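# Fit printed parts onto jig pins or press CALL

## Task

A courier is waiting, so work fast. Seat both loose printed parts on their matching pins in the jig, matching the drawing. If instead this kit is one that ought not to be assembled, use a closed gripper to press the blue CALL button fully down from above and keep it down for about one second, without touching any kit part, the jig or the drawing. If you do assemble the kit, do not touch CALL.

## Robot and tools

Robot: two arms, left_arm and right_arm, each with six revolute joints and a parallel gripper. In the scene frame, +z points up from the table top, +x points out over the table and left_arm sits on the +y side; the origin is between the two nominal bases. The calibrated bases are left_arm at (-0.031, +0.348, 0) m and right_arm at (+0.015, -0.255, 0) m, each turned slightly about z. Each gripper's end_effector_position and end_effector_quat_wxyz are reported in that arm's own base frame, in metres. Fixed cameras and the table use the scene frame. The reported point lies midway between the finger pads, roughly 1 cm short of the tips. The fingers point along the gripper's +z and close along its y.

Row layout, used by both execute_actions and move: one flat list of 14 numbers covering both arms, every number in [-1, 1]. The first 7 belong to left_arm and the last 7 to right_arm. Each arm's 7 go in this order: elbow, wrist pitch, wrist roll, wrist yaw, shoulder, waist, then gripper opening. Always send all 14, even if only one arm should move.

The six joint numbers are offsets, not poses. Each one counts from that arm's Joint targets as they stood when the action or move began, not from the previous row. Sending the same offset again moves the joint further. The scale is 1.0 = 2.811 rad for waist and shoulder, 2.53 rad for elbow, 2.575 rad for wrist pitch, 8.12 rad for wrist yaw and 9.528 rad for wrist roll. To hold an arm where it is, send 0 for its joints.

Joint ranges in radians are: waist -2.880..2.880, shoulder 0..3.142, elbow 0..3.019, wrist pitch -1.693..1.571, wrist yaw -1.571..1.571, wrist roll -2.094..2.094. An action that asks for more than 0.084 rad beyond a range end is rejected for both arms. A joint sent past its true end stops there, and the result may then report "joint sent to its limit".

The opening number is absolute, not an offset: +1 is fully open and -1 is shut. To leave a gripper as it is, repeat its current command, because 0 means half-open.

execute_actions(actions, cameras): actions is a list of actions. Each action is a table of at most 15 rows, and each row is one control step of 1/30 s. If a table is shorter than 15 rows, its last row is held for the remaining steps. An empty actions list returns the full state plus images. cameras lists camera names, ["all"] for every camera, or [] for none.

move(target, speed, blend, opening_speed, grip_force, blocking, cameras): drives the joints along paths to the angles given by target. target is either one 14-number row or a list of up to 15 rows. Every row's offsets count from the same starting Joint targets. speed is in rad/s for the joint with the farthest to go, from 0.01 to 12.57, default 0.5. blend, in rad, rounds off the corners between listed targets; 0 means a stop at each one. opening_speed is the rate of change of the opening per second on the -1..1 scale, 0.2 or more; use it to close slowly on fragile parts. grip_force is the force per finger pad in N, from 10 to 50, either one value or one per arm; it stays set until changed, and a lower force makes the fingers close slowly. With blocking=false the call returns after about 0.5 s while the move keeps running. The paths do not avoid obstacles or the other arm. A faster move, or a target set deeper past a contact, gives a harder impact. The result adds a "move:" line with done, off_target, moving, held or fault, and limits=held if steps were withheld.

wait(seconds 0–10, cameras): lets time pass while the last commands are held, or while a running move continues. stop(cameras): brakes a running move. zoom_image(camera, region [x0,y0,x1,y1] in image pixels, at most 504×504): gives a sharper crop of that camera's latest image. read_manual(section="licences"): returns licence text only. finished_scene(scene=1): ends the scene permanently; call it only once the goal holds without the robot.

Results list Joint positions, velocities and torques per arm in the joint order above. The gripper entry in each block is the pad gap in m (0.094 when fully open). "Joint targets" is the base for your next offsets. grip_measured is on the opening scale and reads slightly wide when the gripper is empty. grip_effort_nm is gripper motor effort: negative means closing. It stays nonzero at rest and does not directly measure grip force. "joint command not followed" means the clearance check changed some steps. "Tool commands" shows the current commands. Watch for MOTOR HOT and OVER-TEMPERATURE FAULT; an overheated arm goes limp and drops. Holding loads, stretching out or pushing against something heats the motors.

Cameras: cam_high, cam_over, cam_left_wrist and cam_right_wrist (896×504; cam_low may also be requested). Calibrations are approximate, and wrist images can lag while the arm moves.

Motion notes: speed is limited, so a big offset may need several actions, and a tiny one may not start. If a target would move the gripper more than 110 mm away, it is scaled back. To end a push, command the targets back past the measured positions. The scene keeps running while you compose replies.

Avoid: letting anything fall off the table, dropping parts or releasing them while they move, fast impacts on fixed or heavy objects, and any contact between the two arms, including one gripper closing on the other's fingers. When releasing a part, command an opening clearly above grip_measured.

Each tool is called as name([rows], argument=value, ...), one row to a line, values as JSON.

## Session

execute_actions(actions=[])

Scene clock: 0.00 s.
left_arm: end_effector_position=(+0.1288, +0.2278, +0.1797) grip_measured=+1.000 grip_effort_nm=n/a end_effector_quat_wxyz=(+0.061, +0.339, +0.934, -0.099) | right_arm: end_effector_position=(+0.6346, +0.3243, +0.1054) grip_measured=+1.000 grip_effort_nm=n/a end_effector_quat_wxyz=(-0.454, +0.614, -0.577, -0.289)
Joint names: [elbow, wrist pitch, wrist roll, wrist yaw, shoulder, waist]
Joint positions: left_arm=[0.943 -1.54 1.858 0.136 1.164 1.148 0.094] | right_arm=[1.479 -0.243 -0.954 -0.949 2.044 0.273 0.094]
Joint velocities: within noise
Joint torques (N m): no reading
Heat: left arm: hottest shoulder 35 °C; right arm: hottest shoulder 34 °C.
Joint targets: left_arm=[0.967 -1.540 1.858 0.136 1.163 1.148] | right_arm=[1.497 -0.241 -0.954 -0.949 2.055 0.273]
Tool commands: left_gripper/opening=+1.0 right_gripper/opening=+1.0

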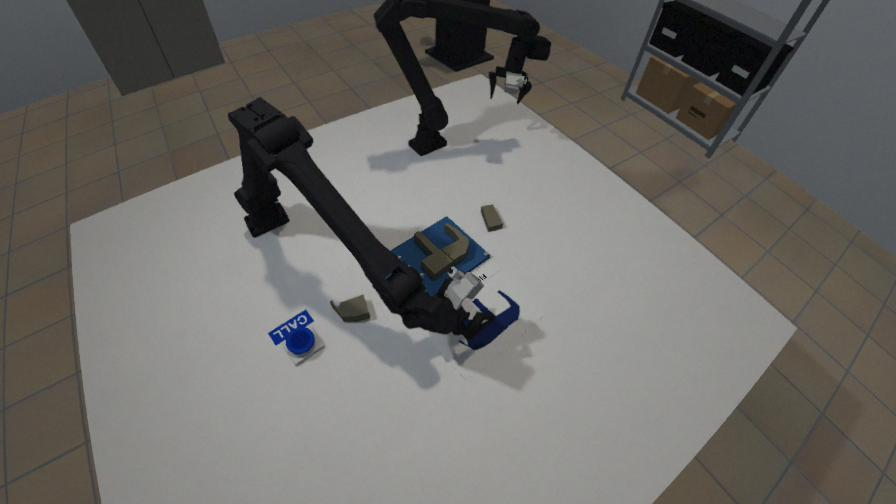

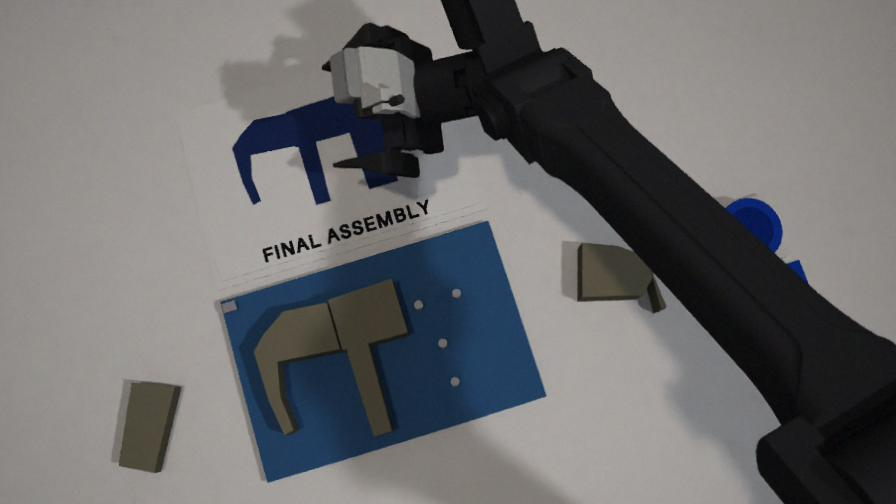

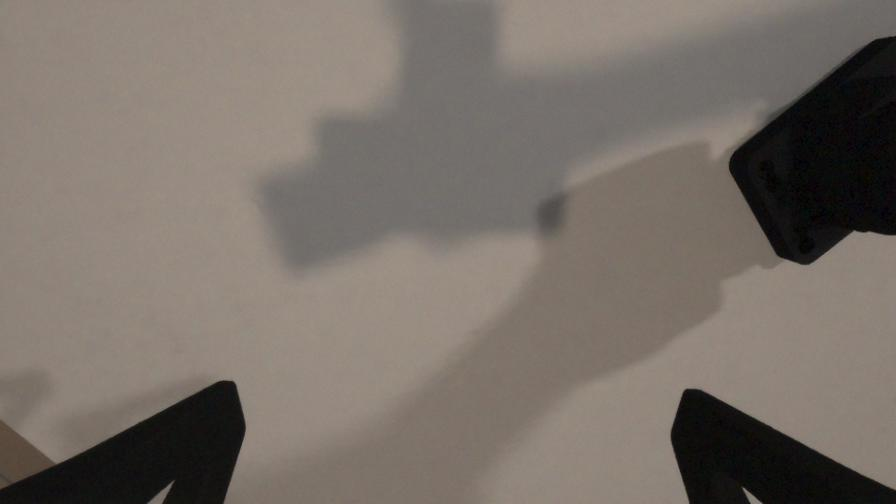

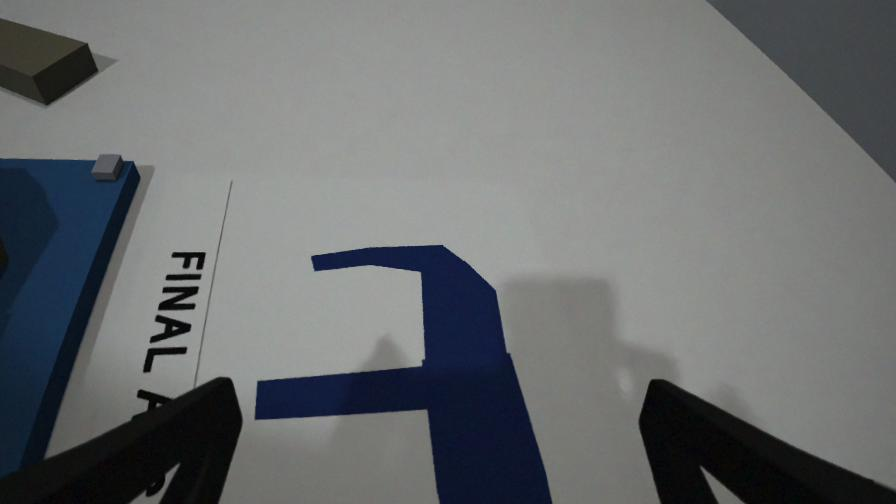

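move(target=[0,0,0,0,0,0,1,-0.0627,-0.4988,0.1001,0.1169,-0.2388,-0.3639,1], speed=1.6, cameras=["cam_over","cam_high"])

Scene clock: 9.47 s.
left_arm: end_effector_position=(+0.1288, +0.2278, +0.1797) grip_measured=+1.000 grip_effort_nm=-0.02 end_effector_quat_wxyz=(+0.061, +0.339, +0.934, -0.099) | right_arm: end_effector_position=(+0.2931, -0.2769, +0.2580) grip_measured=+1.000 grip_effort_nm=-0.02 end_effector_quat_wxyz=(+0.015, +0.363, +0.931, -0.005)
Joint names: [elbow, wrist pitch, wrist roll, wrist yaw, shoulder, waist]
Joint positions: left_arm=[0.943 -1.54 1.858 0.136 1.164 1.148 0.094] | right_arm=[1.347 -1.515 -0.013 -0.002 1.372 -0.757 0.094]
Joint torques (N m): left_arm=[10.74 -0.21 0.02 0.18 -4.95 -0.09] | right_arm=[9.92 -0.1 0.19 0.18 -8.76 -2.2]
Heat: left arm: hottest shoulder 35 °C; right arm: hottest shoulder 35 °C.
Joint targets: left_arm=[0.967 -1.540 1.858 0.136 1.163 1.148] | right_arm=[1.338 -1.526 0.000 0.000 1.384 -0.750]
move: done
Images, in order (width x height): cam_high 896x504, cam_over 896x504.

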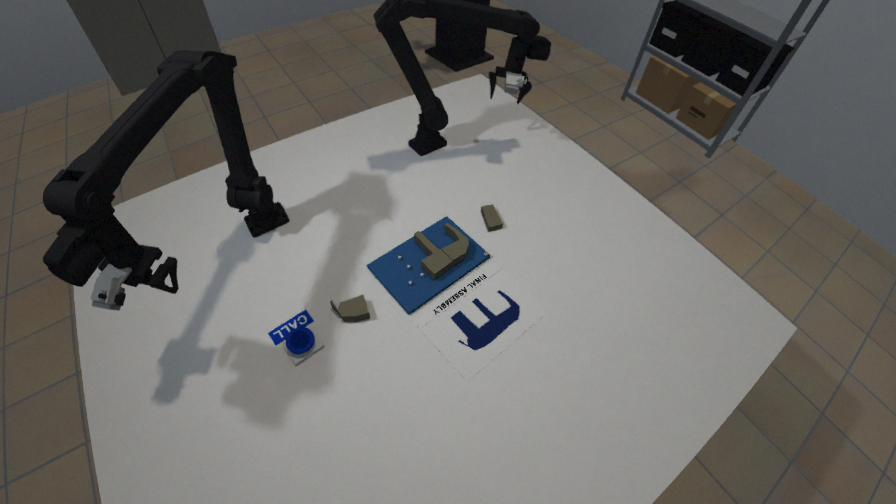

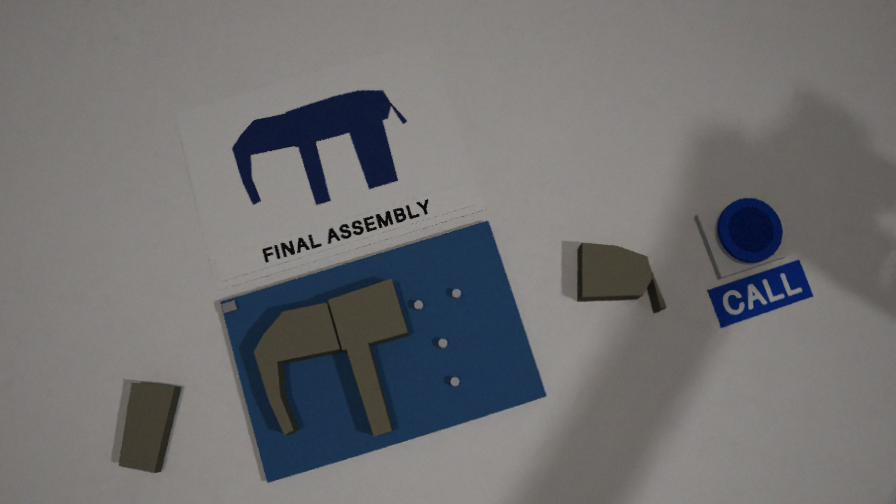

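zoom_image(camera="cam_over", region=[200, 70, 550, 300])

zoom_image(camera="cam_over", region=[540, 220, 700, 330])

zoom_image(camera="cam_over", region=[80, 360, 220, 490])

zoom_image(camera="cam_over", region=[210, 210, 560, 490])

Scaled by 1.440.

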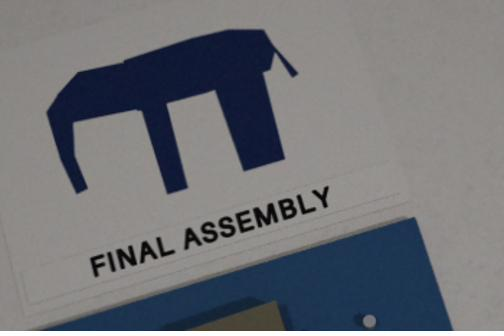

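Scaled by 3.150.

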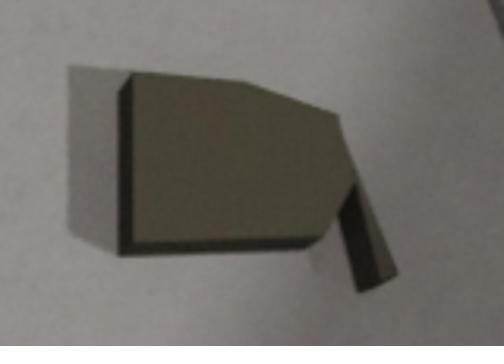

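Scaled by 3.600.

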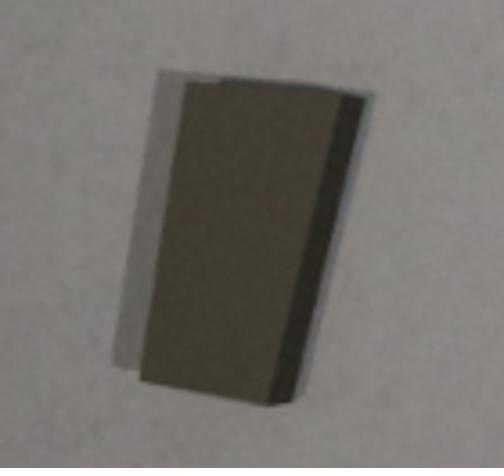

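Scaled by 1.440.

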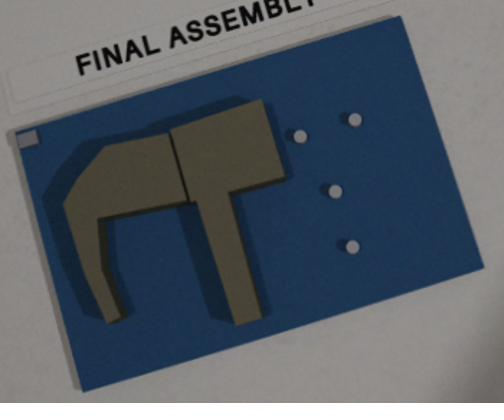

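move(target=[0.0626,0.1290,-0.1586,-0.01675,0.1158,-0.4472,1,-0.0555,0.1200,-0.1218,0,0.0598,0.3278,1], speed=1.6, cameras=["cam_over","cam_left_wrist","cam_right_wrist"])

Scene clock: 18.93 s.
left_arm: end_effector_position=(+0.3912, -0.0444, +0.1174) grip_measured=+1.000 grip_effort_nm=-0.02 end_effector_quat_wxyz=(-0.024, +0.234, +0.972, -0.005) | right_arm: end_effector_position=(+0.4342, +0.0760, +0.1399) grip_measured=+1.000 grip_effort_nm=-0.05 end_effector_quat_wxyz=(+0.006, -0.614, +0.789, -0.003)
Joint names: [elbow, wrist pitch, wrist roll, wrist yaw, shoulder, waist]
Joint positions: left_arm=[1.077 -1.22 0.363 0.004 1.477 -0.11 0.094] | right_arm=[1.206 -1.229 -1.148 0 1.535 0.174 0.094]
Joint torques (N m): left_arm=[12.71 0.7 -0.11 -0.1 -8.64 0.26] | right_arm=[9.35 0.66 -0.12 0.05 -10.29 -2.9]
Heat: left arm: hottest shoulder 35 °C; right arm: hottest shoulder 35 °C.
Joint targets: left_arm=[1.125 -1.208 0.347 0.000 1.489 -0.109] | right_arm=[1.198 -1.217 -1.160 0.000 1.551 0.172]
move: off_target (left_arm); left_arm: the elbow is farthest, 0.048 rad from its target
camera_calibration:
cam_left_wrist: T_world_to_cam=[[-0.438952, -0.898367, 0.0160487, 0.129938], [-0.793792, 0.3961, 0.461518, 0.310463], [-0.42097, 0.189845, -0.886986, 0.364457], [0, 0, 0, 1]] pos_world=[0.456904, -0.0754321, 0.177898]
cam_right_wrist: T_world_to_cam=[[0.969205, -0.246256, 0.000286299, -0.402424], [-0.225193, -0.885833, 0.405694, 0.147742], [-0.0996508, -0.393265, -0.914009, 0.286822], [0, 0, 0, 1]] pos_world=[0.451884, 0.144572, 0.202335]
Images, in order (width x height): cam_over 896x504, cam_left_wrist 896x504, cam_right_wrist 896x504.

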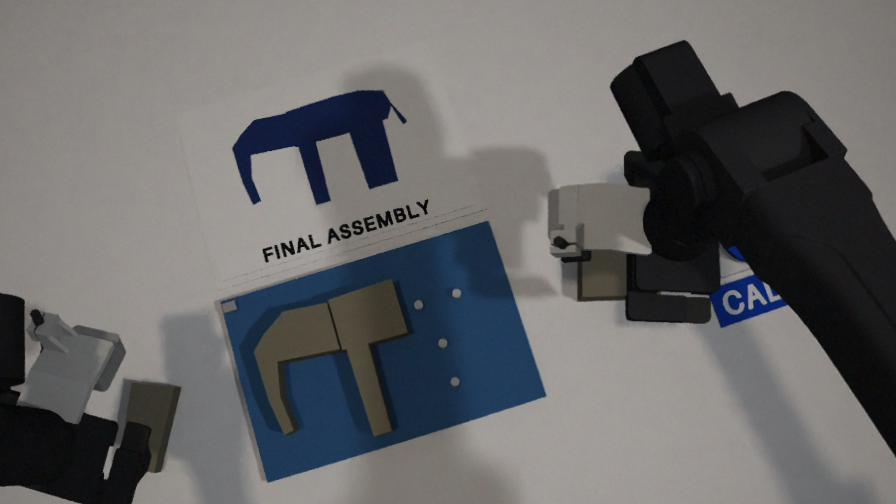

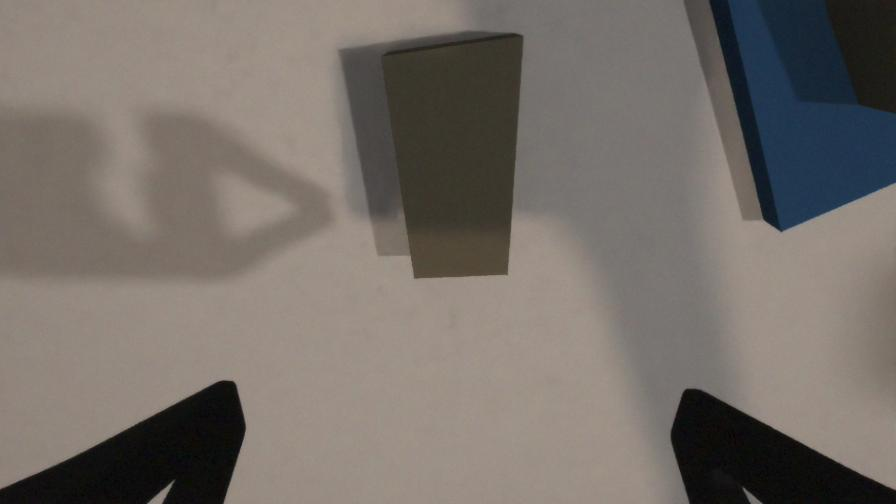

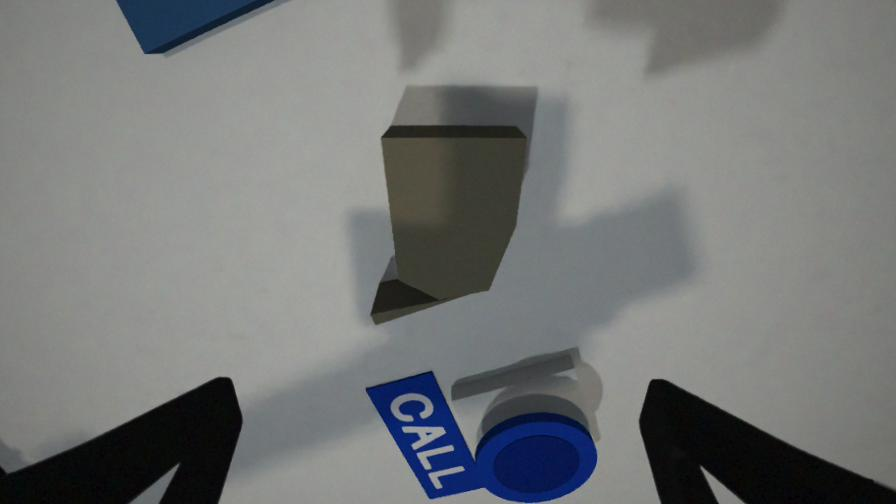

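zoom_image(camera="cam_over", region=[330, 75, 420, 200])

zoom_image(camera="cam_over", region=[220, 75, 340, 215])

zoom_image(camera="cam_over", region=[235, 270, 415, 445])

zoom_image(camera="cam_right_wrist", region=[340, 90, 560, 340])

zoom_image(camera="cam_left_wrist", region=[340, 10, 560, 300])

Scaled by 4.032.

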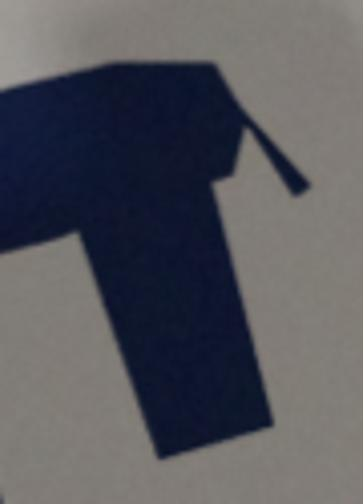

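Scaled by 3.600.

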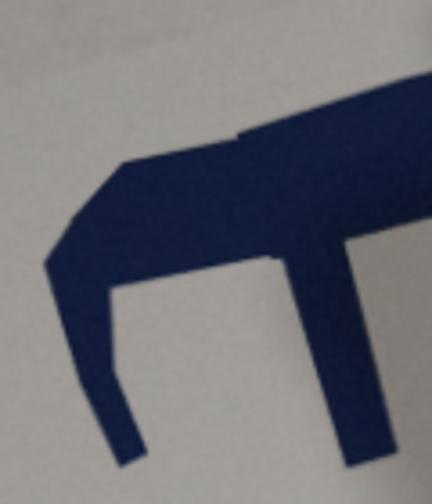

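Scaled by 2.800.

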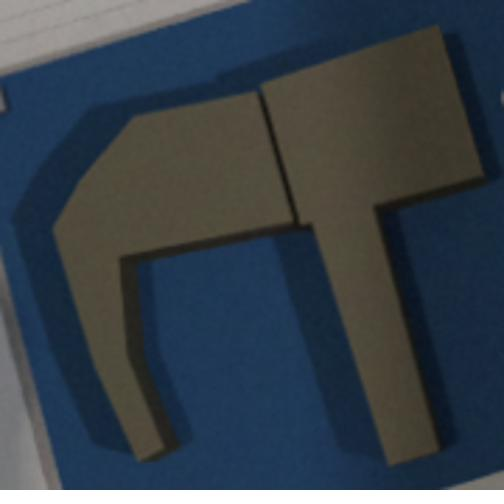

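Scaled by 2.016.

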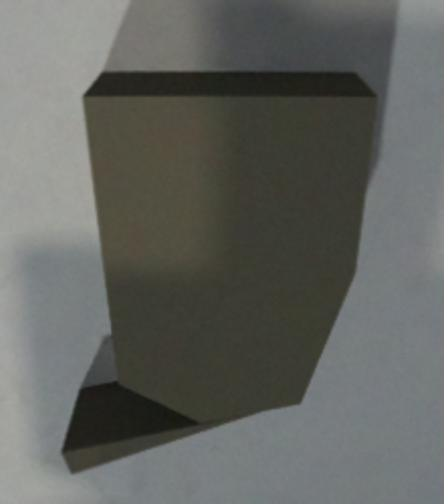

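Scaled by 1.738.

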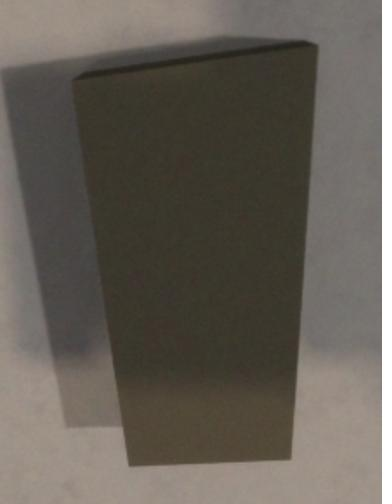

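move(target=[-0.0425,0.1014,-0.00966,0,0.0475,-0.0128,1,-0.0410,0.0766,-0.0041,0,0.0368,0,1], speed=0.6, cameras=["cam_left_wrist","cam_right_wrist","cam_over"])

Scene clock: 40.17 s.
left_arm: end_effector_position=(+0.4193, -0.0601, +0.0399) grip_measured=+1.000 grip_effort_nm=-0.03 end_effector_quat_wxyz=(+0.002, +0.204, +0.979, -0.002) | right_arm: end_effector_position=(+0.4357, +0.0763, +0.0569) grip_measured=+1.000 grip_effort_nm=-0.05 end_effector_quat_wxyz=(-0.003, -0.629, +0.777, +0.001)
Joint names: [elbow, wrist pitch, wrist roll, wrist yaw, shoulder, waist]
Joint positions: left_arm=[1.015 -0.96 0.27 0.004 1.621 -0.14 0.094] | right_arm=[1.099 -1.031 -1.187 0 1.645 0.174 0.094]
Joint torques (N m): left_arm=[7.87 0.92 -0.12 -0.09 -11.69 -0.09] | right_arm=[8.61 0.58 -0.12 0.04 -11.4 -2.9]
Heat: left arm: hottest shoulder 35 °C; right arm: hottest shoulder 34 °C.
Joint targets: left_arm=[1.017 -0.947 0.255 0.000 1.622 -0.145] | right_arm=[1.094 -1.019 -1.199 0.000 1.655 0.172]
move: done
camera_calibration:
cam_left_wrist: T_world_to_cam=[[-0.382334, -0.924022, -0.00195815, 0.104901], [-0.840412, 0.346857, 0.41641, 0.393148], [-0.384093, 0.160854, -0.909175, 0.294126], [0, 0, 0, 1]] pos_world=[0.483485, -0.0867459, 0.103907]
cam_right_wrist: T_world_to_cam=[[0.977981, -0.207981, -0.0172352, -0.409626], [-0.182517, -0.892432, 0.412617, 0.1635], [-0.101198, -0.400385, -0.910742, 0.21219], [0, 0, 0, 1]] pos_world=[0.451921, 0.145676, 0.118728]
Images, in order (width x height): cam_over 896x504, cam_left_wrist 896x504, cam_right_wrist 896x504.

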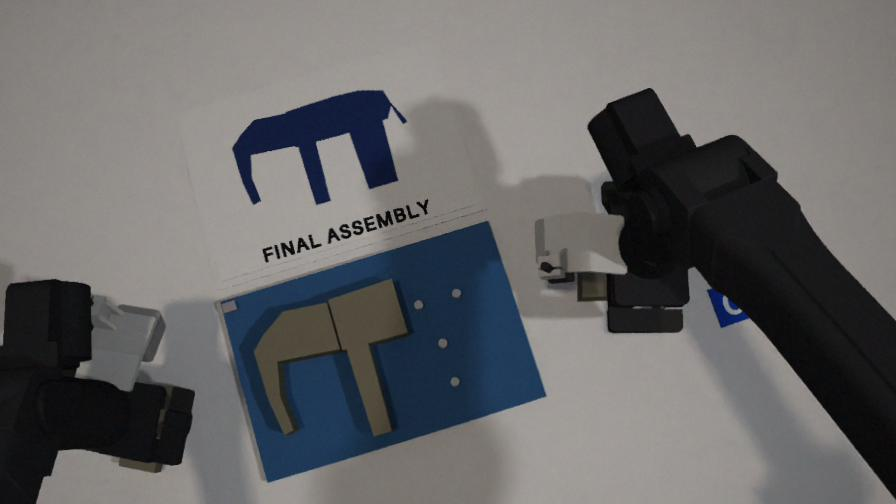

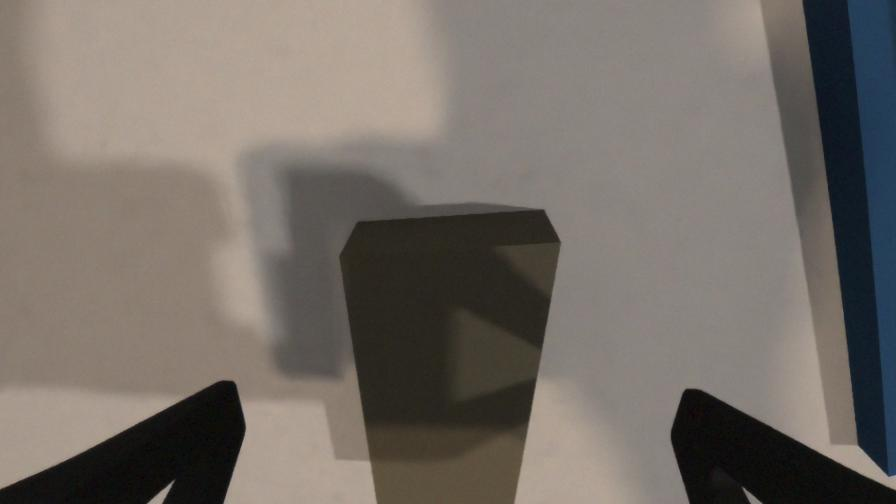

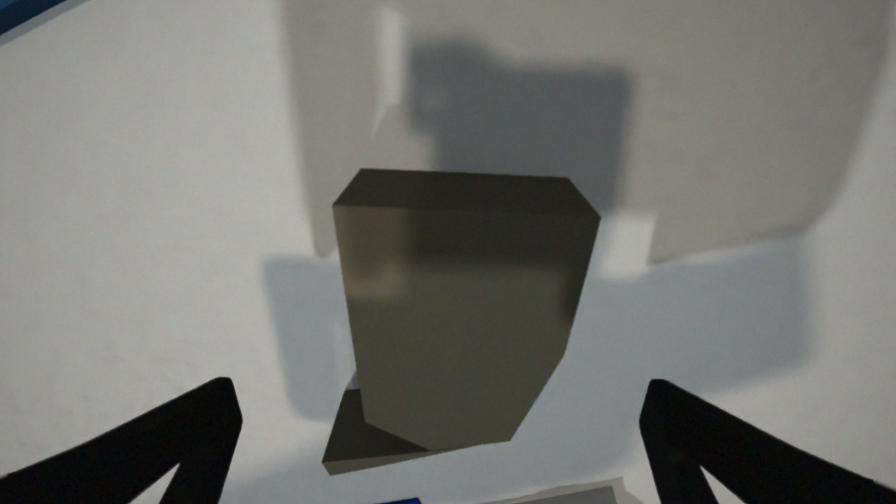

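move([
  [-0.0225,0.0290,0.00525,0,0.0096,0.0050,1,-0.0134,0.0366,-0.00135,0,0.0191,0.0009,1],
  [-0.0225,0.0290,0.00525,0,0.0096,0.0050,-0.21,-0.0134,0.0366,-0.00135,0,0.0191,0.0009,0.02],
], speed=0.4, opening_speed=1.2, cameras=["cam_left_wrist","cam_right_wrist","cam_over","cam_high"])

Scene clock: 49.10 s.
left_arm: end_effector_position=(+0.4118, -0.0581, +0.0173) grip_measured=-0.102 grip_effort_nm=-1.04 end_effector_quat_wxyz=(+0.006, +0.213, +0.977, -0.001) | right_arm: end_effector_position=(+0.4399, +0.0770, +0.0261) grip_measured=+0.078 grip_effort_nm=-1.01 end_effector_quat_wxyz=(+0.003, -0.635, +0.773, -0.002)
Joint names: [elbow, wrist pitch, wrist roll, wrist yaw, shoulder, waist]
Joint positions: left_arm=[0.962 -0.884 0.291 0.003 1.637 -0.138 0.042] | right_arm=[1.066 -0.937 -1.201 0 1.693 0.174 0.051]
Joint torques (N m): left_arm=[7.08 0.79 0.15 -0.06 -9.7 0.73] | right_arm=[8.08 0.58 -0.11 0.04 -11.4 -2.61]
Heat: left arm: hottest shoulder 35 °C; right arm: hottest shoulder 34 °C.
Joint targets: left_arm=[0.961 -0.872 0.305 0.000 1.649 -0.131] | right_arm=[1.060 -0.925 -1.212 0.000 1.709 0.174]
move: done
camera_calibration:
cam_left_wrist: T_world_to_cam=[[-0.39978, -0.916598, -0.00492612, 0.111452], [-0.836888, 0.362811, 0.409862, 0.39519], [-0.373892, 0.167977, -0.912134, 0.266647], [0, 0, 0, 1]] pos_world=[0.474983, -0.0860134, 0.0817936]
cam_right_wrist: T_world_to_cam=[[0.980882, -0.194554, -0.00444467, -0.416682], [-0.17584, -0.895852, 0.40808, 0.175061], [-0.0833753, -0.399496, -0.912935, 0.177037], [0, 0, 0, 1]] pos_world=[0.454259, 0.146487, 0.0883328]

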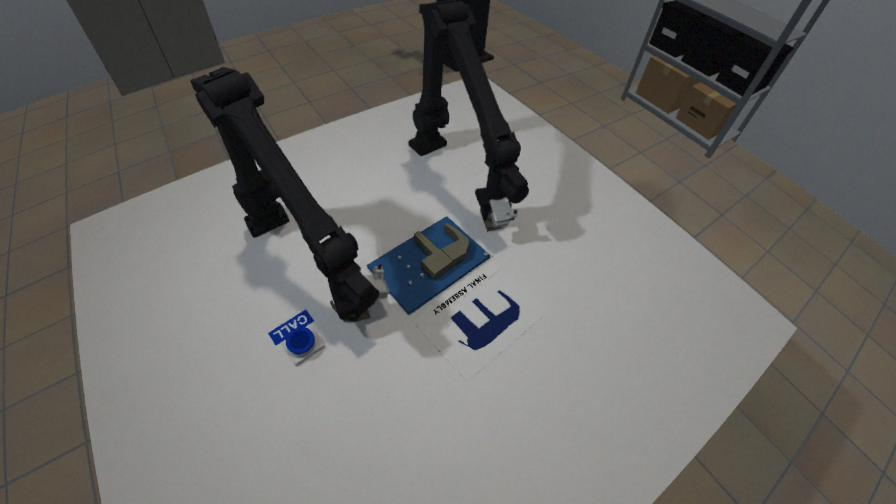

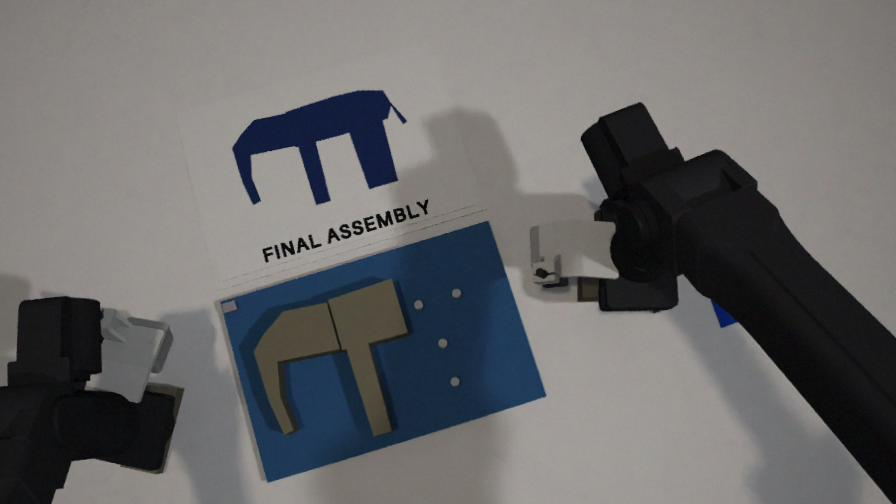

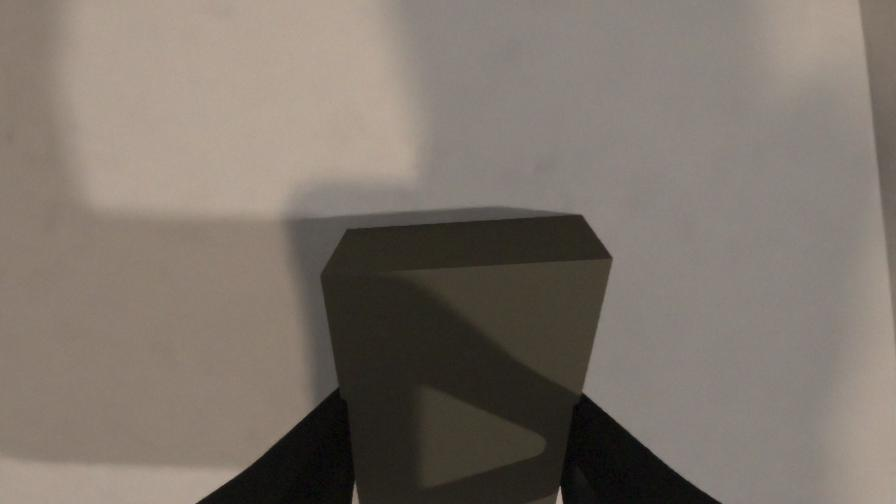

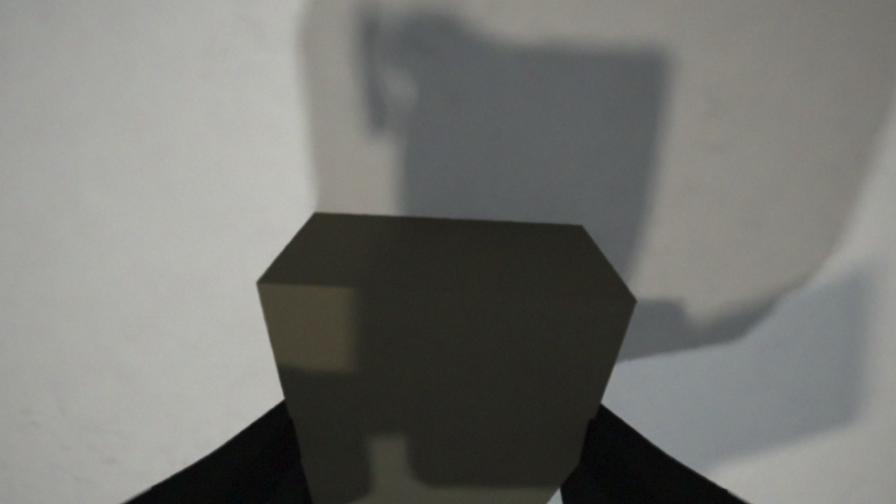

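zoom_image(camera="cam_high", region=[360, 200, 510, 320])

Scaled by 3.360.

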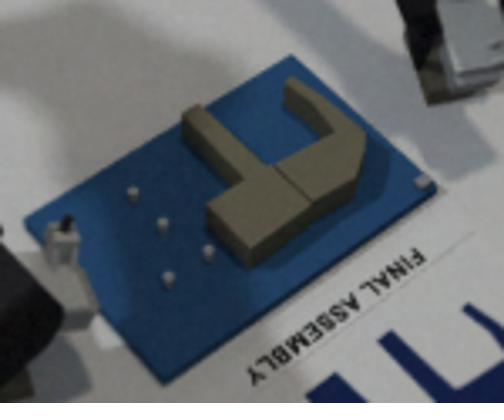

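move([
  [0.0549,-0.0988,0,0,-0.0455,0,-0.21,0.0334,-0.0732,0,0,-0.0317,0,0.02],
  [0.0589,-0.0993,-0.1130,0,-0.0419,-0.0602,-0.21,0.1205,-0.0841,-0.0005,0,0.0345,0.1208,0.02],
], speed=[0.4,0.9], blend=[0.05,0], cameras=["cam_left_wrist","cam_right_wrist","cam_over","cam_high"])

Scene clock: 65.00 s.
left_arm: end_effector_position=(+0.3913, -0.1199, +0.0885) grip_measured=-0.101 grip_effort_nm=-1.05 end_effector_quat_wxyz=(-0.011, -0.229, +0.973, +0.005) | right_arm: end_effector_position=(+0.4374, +0.2471, +0.0650) grip_measured=+0.077 grip_effort_nm=-1.03 end_effector_quat_wxyz=(+0.014, +0.758, -0.652, -0.005)
Joint names: [elbow, wrist pitch, wrist roll, wrist yaw, shoulder, waist]
Joint positions: left_arm=[1.057 -1.118 -0.756 0.002 1.534 -0.295 0.042] | right_arm=[1.317 -1.131 -1.205 0.001 1.787 0.515 0.051]
Joint torques (N m): left_arm=[12.94 -0.29 -0.1 -0.14 -10.17 -0.21] | right_arm=[13.86 -0.28 -0.12 0.04 -13.33 -2.84]
Heat: left arm: hottest shoulder 35 °C; right arm: hottest shoulder 35 °C.
Joint targets: left_arm=[1.110 -1.128 -0.771 0.000 1.531 -0.300] | right_arm=[1.365 -1.142 -1.217 0.001 1.806 0.514]
move: off_target (left_arm, right_arm); left_arm: the elbow is farthest, 0.053 rad from its target; right_arm: the elbow is farthest, 0.048 rad from its target
camera_calibration:
cam_left_wrist: T_world_to_cam=[[0.460645, -0.887385, -0.0188107, -0.284933], [-0.79417, -0.421536, 0.437723, 0.258033], [-0.396358, -0.186696, -0.898913, 0.299503], [0, 0, 0, 1]] pos_world=[0.454886, -0.0881594, 0.15092]
cam_right_wrist: T_world_to_cam=[[0.988123, 0.148506, -0.0394835, -0.466603], [0.151256, -0.894662, 0.42036, 0.167025], [0.0271016, -0.421339, -0.906498, 0.236905], [0, 0, 0, 1]] pos_world=[0.429377, 0.318542, 0.12612]

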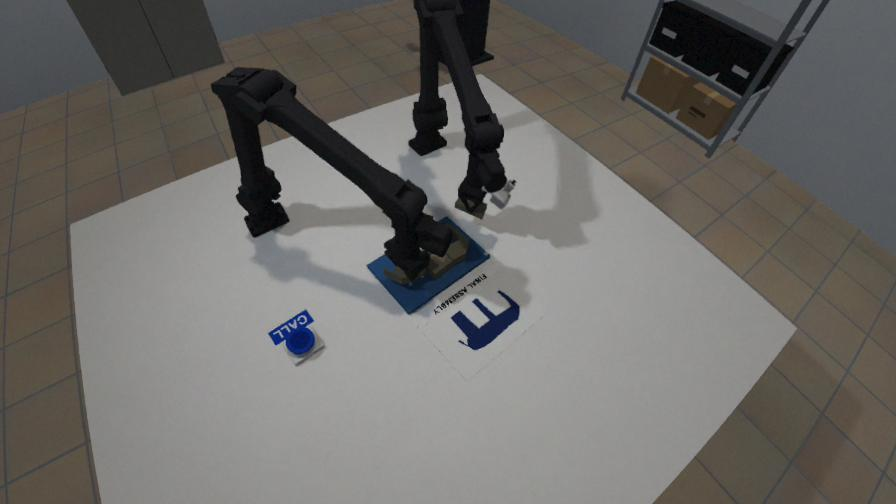

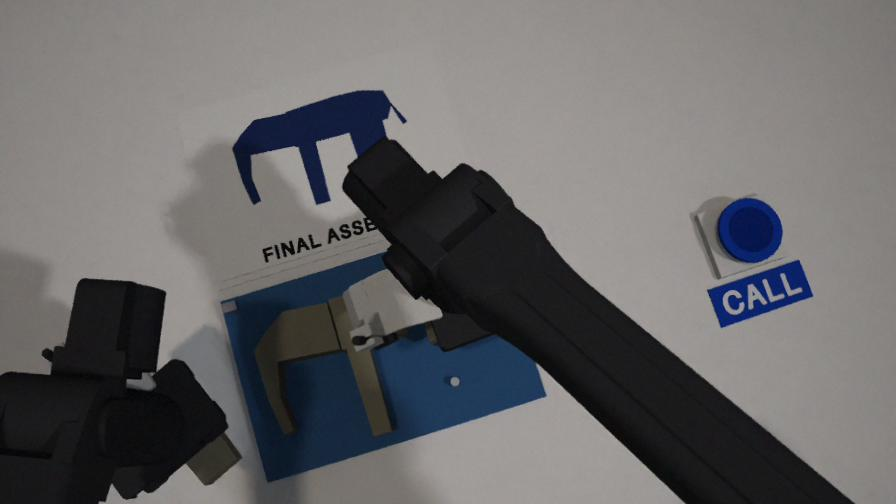

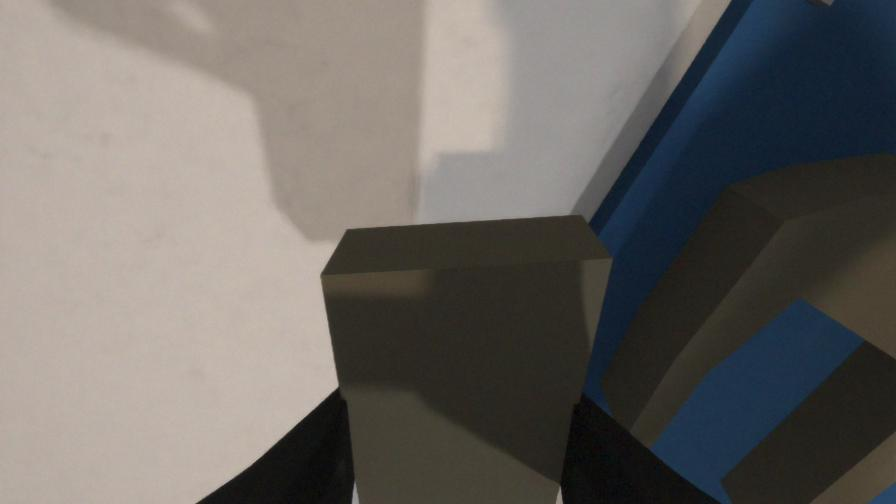

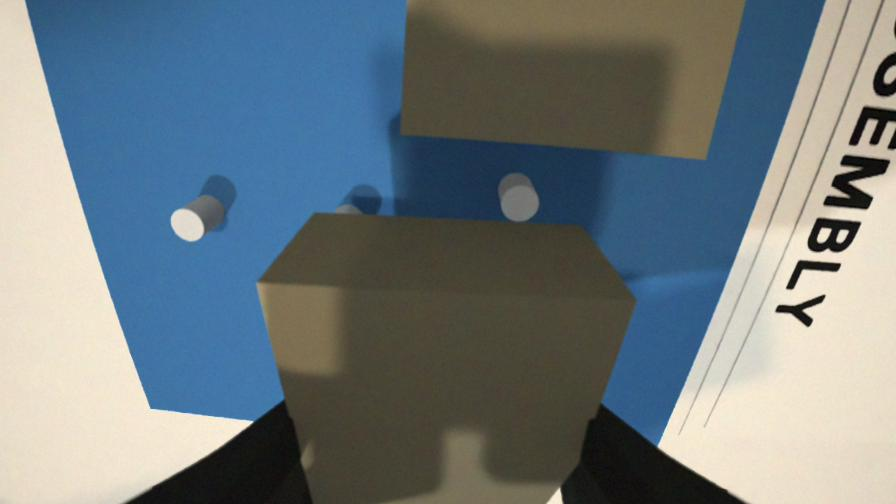

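move(target=[0,0,0,0,0,0,-0.21,0.0219,-0.0037,0.0044,0,0.0075,0.0055,0.02], speed=0.3, cameras=["cam_right_wrist"])

Scene clock: 68.73 s.
left_arm: end_effector_position=(+0.3913, -0.1199, +0.0885) grip_measured=-0.101 grip_effort_nm=-1.05 end_effector_quat_wxyz=(-0.011, -0.229, +0.973, +0.005) | right_arm: end_effector_position=(+0.4532, +0.2593, +0.0747) grip_measured=+0.077 grip_effort_nm=-1.03 end_effector_quat_wxyz=(+0.001, +0.754, -0.657, +0.000)
Joint names: [elbow, wrist pitch, wrist roll, wrist yaw, shoulder, waist]
Joint positions: left_arm=[1.057 -1.118 -0.757 0.002 1.534 -0.295 0.042] | right_arm=[1.373 -1.141 -1.188 0.001 1.806 0.521 0.051]
Joint torques (N m): left_arm=[12.89 -0.18 -0.14 -0.14 -10.46 -0.73] | right_arm=[14.04 -0.21 0.15 0.03 -13.04 -1.73]
Heat: left arm: hottest shoulder 35 °C; right arm: hottest shoulder 35 °C.
Joint targets: left_arm=[1.110 -1.128 -0.771 0.000 1.531 -0.300] | right_arm=[1.420 -1.151 -1.175 0.001 1.827 0.529]
move: off_target (left_arm, right_arm); left_arm: the elbow is farthest, 0.053 rad from its target; right_arm: the elbow is farthest, 0.047 rad from its target
camera_calibration:
cam_right_wrist: T_world_to_cam=[[0.990395, 0.137568, -0.0138454, -0.483785], [0.131022, -0.901826, 0.411756, 0.18308], [0.0441586, -0.409616, -0.911189, 0.240029], [0, 0, 0, 1]] pos_world=[0.444551, 0.329979, 0.136629]
Images, in order (width x height): cam_right_wrist 896x504.

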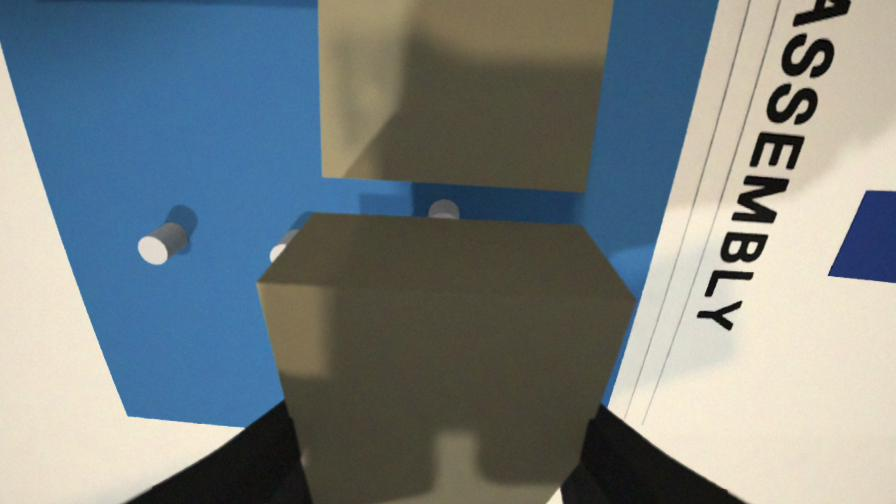

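move(target=[0,0,0,0,0,0,-0.21,-0.0290,0.0283,0,0,0.0094,0.0021,0.02], speed=0.15, cameras=["cam_right_wrist"])

Scene clock: 72.10 s.
left_arm: end_effector_position=(+0.3913, -0.1199, +0.0885) grip_measured=-0.101 grip_effort_nm=-1.05 end_effector_quat_wxyz=(-0.011, -0.229, +0.973, +0.005) | right_arm: end_effector_position=(+0.4534, +0.2629, +0.0527) grip_measured=+0.077 grip_effort_nm=-1.03 end_effector_quat_wxyz=(+0.001, +0.756, -0.655, +0.000)
Joint names: [elbow, wrist pitch, wrist roll, wrist yaw, shoulder, waist]
Joint positions: left_arm=[1.057 -1.118 -0.757 0.002 1.534 -0.295 0.042] | right_arm=[1.352 -1.09 -1.187 0.001 1.836 0.526 0.051]
Joint torques (N m): left_arm=[12.83 -0.42 -0.12 -0.16 -10.52 0.09] | right_arm=[8.91 0.5 0.16 0.03 -14.04 -1.96]
Heat: left arm: hottest shoulder 35 °C; right arm: hottest shoulder 35 °C.
Joint targets: left_arm=[1.110 -1.128 -0.771 0.000 1.531 -0.300] | right_arm=[1.347 -1.078 -1.175 0.001 1.853 0.535]
move: off_target (left_arm); left_arm: the elbow is farthest, 0.053 rad from its target
camera_calibration:
cam_right_wrist: T_world_to_cam=[[0.98971, 0.142447, -0.0135162, -0.485733], [0.135336, -0.901245, 0.411633, 0.193226], [0.0464544, -0.409226, -0.91125, 0.220283], [0, 0, 0, 1]] pos_world=[0.444351, 0.333481, 0.114629]
Images, in order (width x height): cam_right_wrist 896x504.

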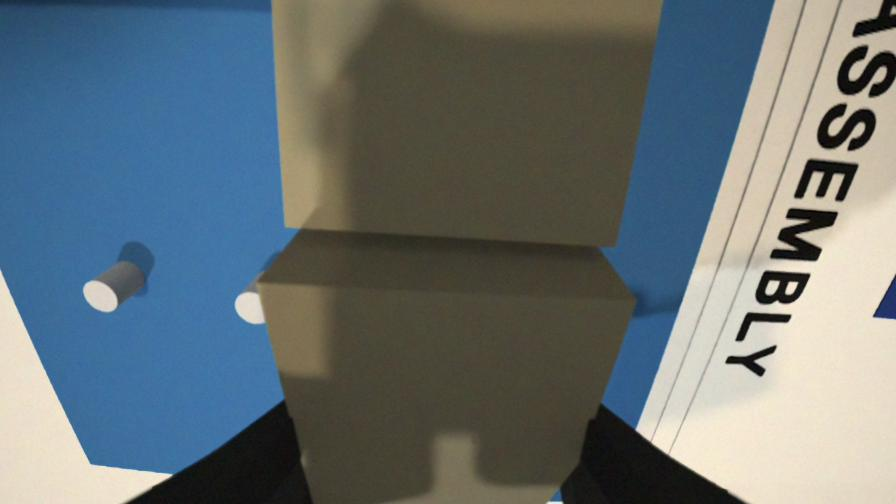

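move([
  [0,0,0,0,0,0,-0.21,0,0,0,0,0,0.0014,0.02],
  [0,0,0,0,0,0,-0.21,-0.0024,0.0072,0,0,0.0030,0.0014,0.02],
], speed=0.15, cameras=["cam_right_wrist"])

Scene clock: 75.27 s.
left_arm: end_effector_position=(+0.3913, -0.1199, +0.0885) grip_measured=-0.101 grip_effort_nm=-1.05 end_effector_quat_wxyz=(-0.011, -0.229, +0.973, +0.005) | right_arm: end_effector_position=(+0.4548, +0.2663, +0.0504) grip_measured=+0.077 grip_effort_nm=-1.03 end_effector_quat_wxyz=(-0.004, +0.757, -0.653, +0.002)
Joint names: [elbow, wrist pitch, wrist roll, wrist yaw, shoulder, waist]
Joint positions: left_arm=[1.057 -1.118 -0.757 0.002 1.534 -0.295 0.042] | right_arm=[1.35 -1.073 -1.187 0.001 1.838 0.531 0.051]
Joint torques (N m): left_arm=[12.86 -0.31 -0.11 -0.19 -10.17 -0.26] | right_arm=[8.58 0.66 0.15 0.03 -13.68 -2.02]
Heat: left arm: hottest shoulder 35 °C; right arm: hottest shoulder 35 °C.
Joint targets: left_arm=[1.110 -1.128 -0.771 0.000 1.531 -0.300] | right_arm=[1.341 -1.060 -1.175 0.001 1.862 0.539]
move: off_target (left_arm); left_arm: the elbow is farthest, 0.053 rad from its target
camera_calibration:
cam_right_wrist: T_world_to_cam=[[0.989239, 0.14629, -0.00250804, -0.489036], [0.134597, -0.903185, 0.407603, 0.198091], [0.0573628, -0.403554, -0.913156, 0.213219], [0, 0, 0, 1]] pos_world=[0.44488, 0.336499, 0.112734]
Images, in order (width x height): cam_right_wrist 896x504.

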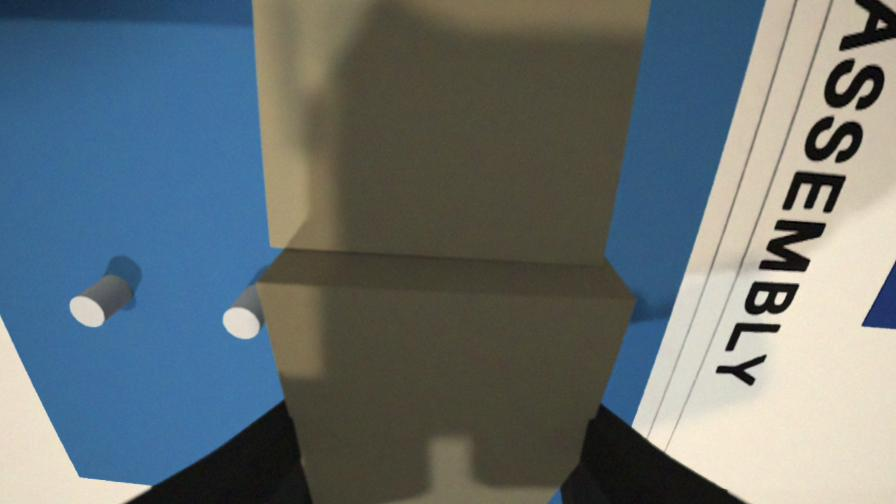

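move(target=[0,0,0,0,0,0,-0.21,-0.0034,0.0055,0,0,0.0036,-0.0009,0.02], speed=0.15, cameras=["cam_right_wrist"])

Scene clock: 77.93 s.
left_arm: end_effector_position=(+0.3913, -0.1199, +0.0885) grip_measured=-0.101 grip_effort_nm=-1.05 end_effector_quat_wxyz=(-0.011, -0.229, +0.973, +0.005) | right_arm: end_effector_position=(+0.4550, +0.2664, +0.0498) grip_measured=+0.077 grip_effort_nm=-1.03 end_effector_quat_wxyz=(-0.005, +0.757, -0.653, +0.002)
Joint names: [elbow, wrist pitch, wrist roll, wrist yaw, shoulder, waist]
Joint positions: left_arm=[1.057 -1.118 -0.757 0.002 1.534 -0.295 0.042] | right_arm=[1.348 -1.069 -1.187 0.001 1.838 0.531 0.051]
Joint torques (N m): left_arm=[12.82 -0.34 -0.09 -0.14 -10.75 0.03] | right_arm=[7.98 1.02 0.15 0.04 -12.86 -2.14]
Heat: left arm: hottest shoulder 35 °C; right arm: hottest shoulder 35 °C.
Joint targets: left_arm=[1.110 -1.128 -0.771 0.000 1.531 -0.300] | right_arm=[1.332 -1.046 -1.175 0.001 1.872 0.537]
move: off_target (left_arm); left_arm: the elbow is farthest, 0.053 rad from its target
camera_calibration:
cam_right_wrist: T_world_to_cam=[[0.989241, 0.146295, -0.000395419, -0.489383], [0.133797, -0.903632, 0.406875, 0.198912], [0.0591663, -0.40255, -0.913484, 0.211564], [0, 0, 0, 1]] pos_world=[0.444986, 0.336503, 0.112134]
Images, in order (width x height): cam_right_wrist 896x504.

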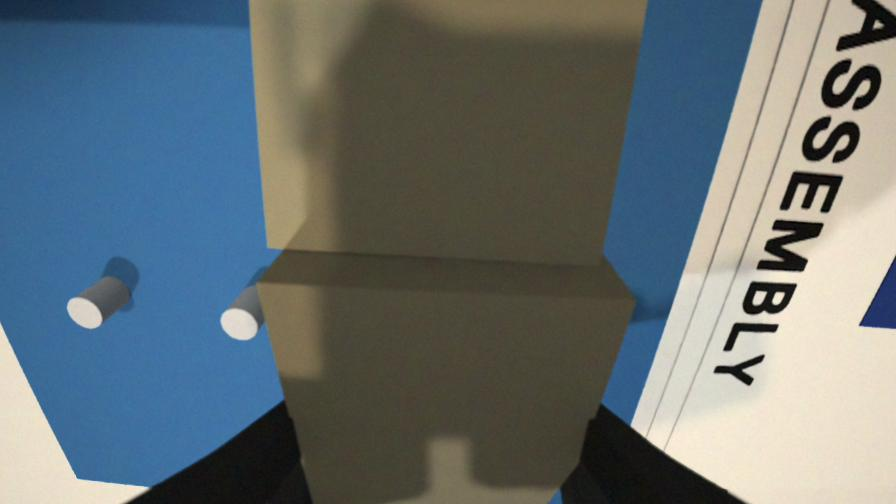

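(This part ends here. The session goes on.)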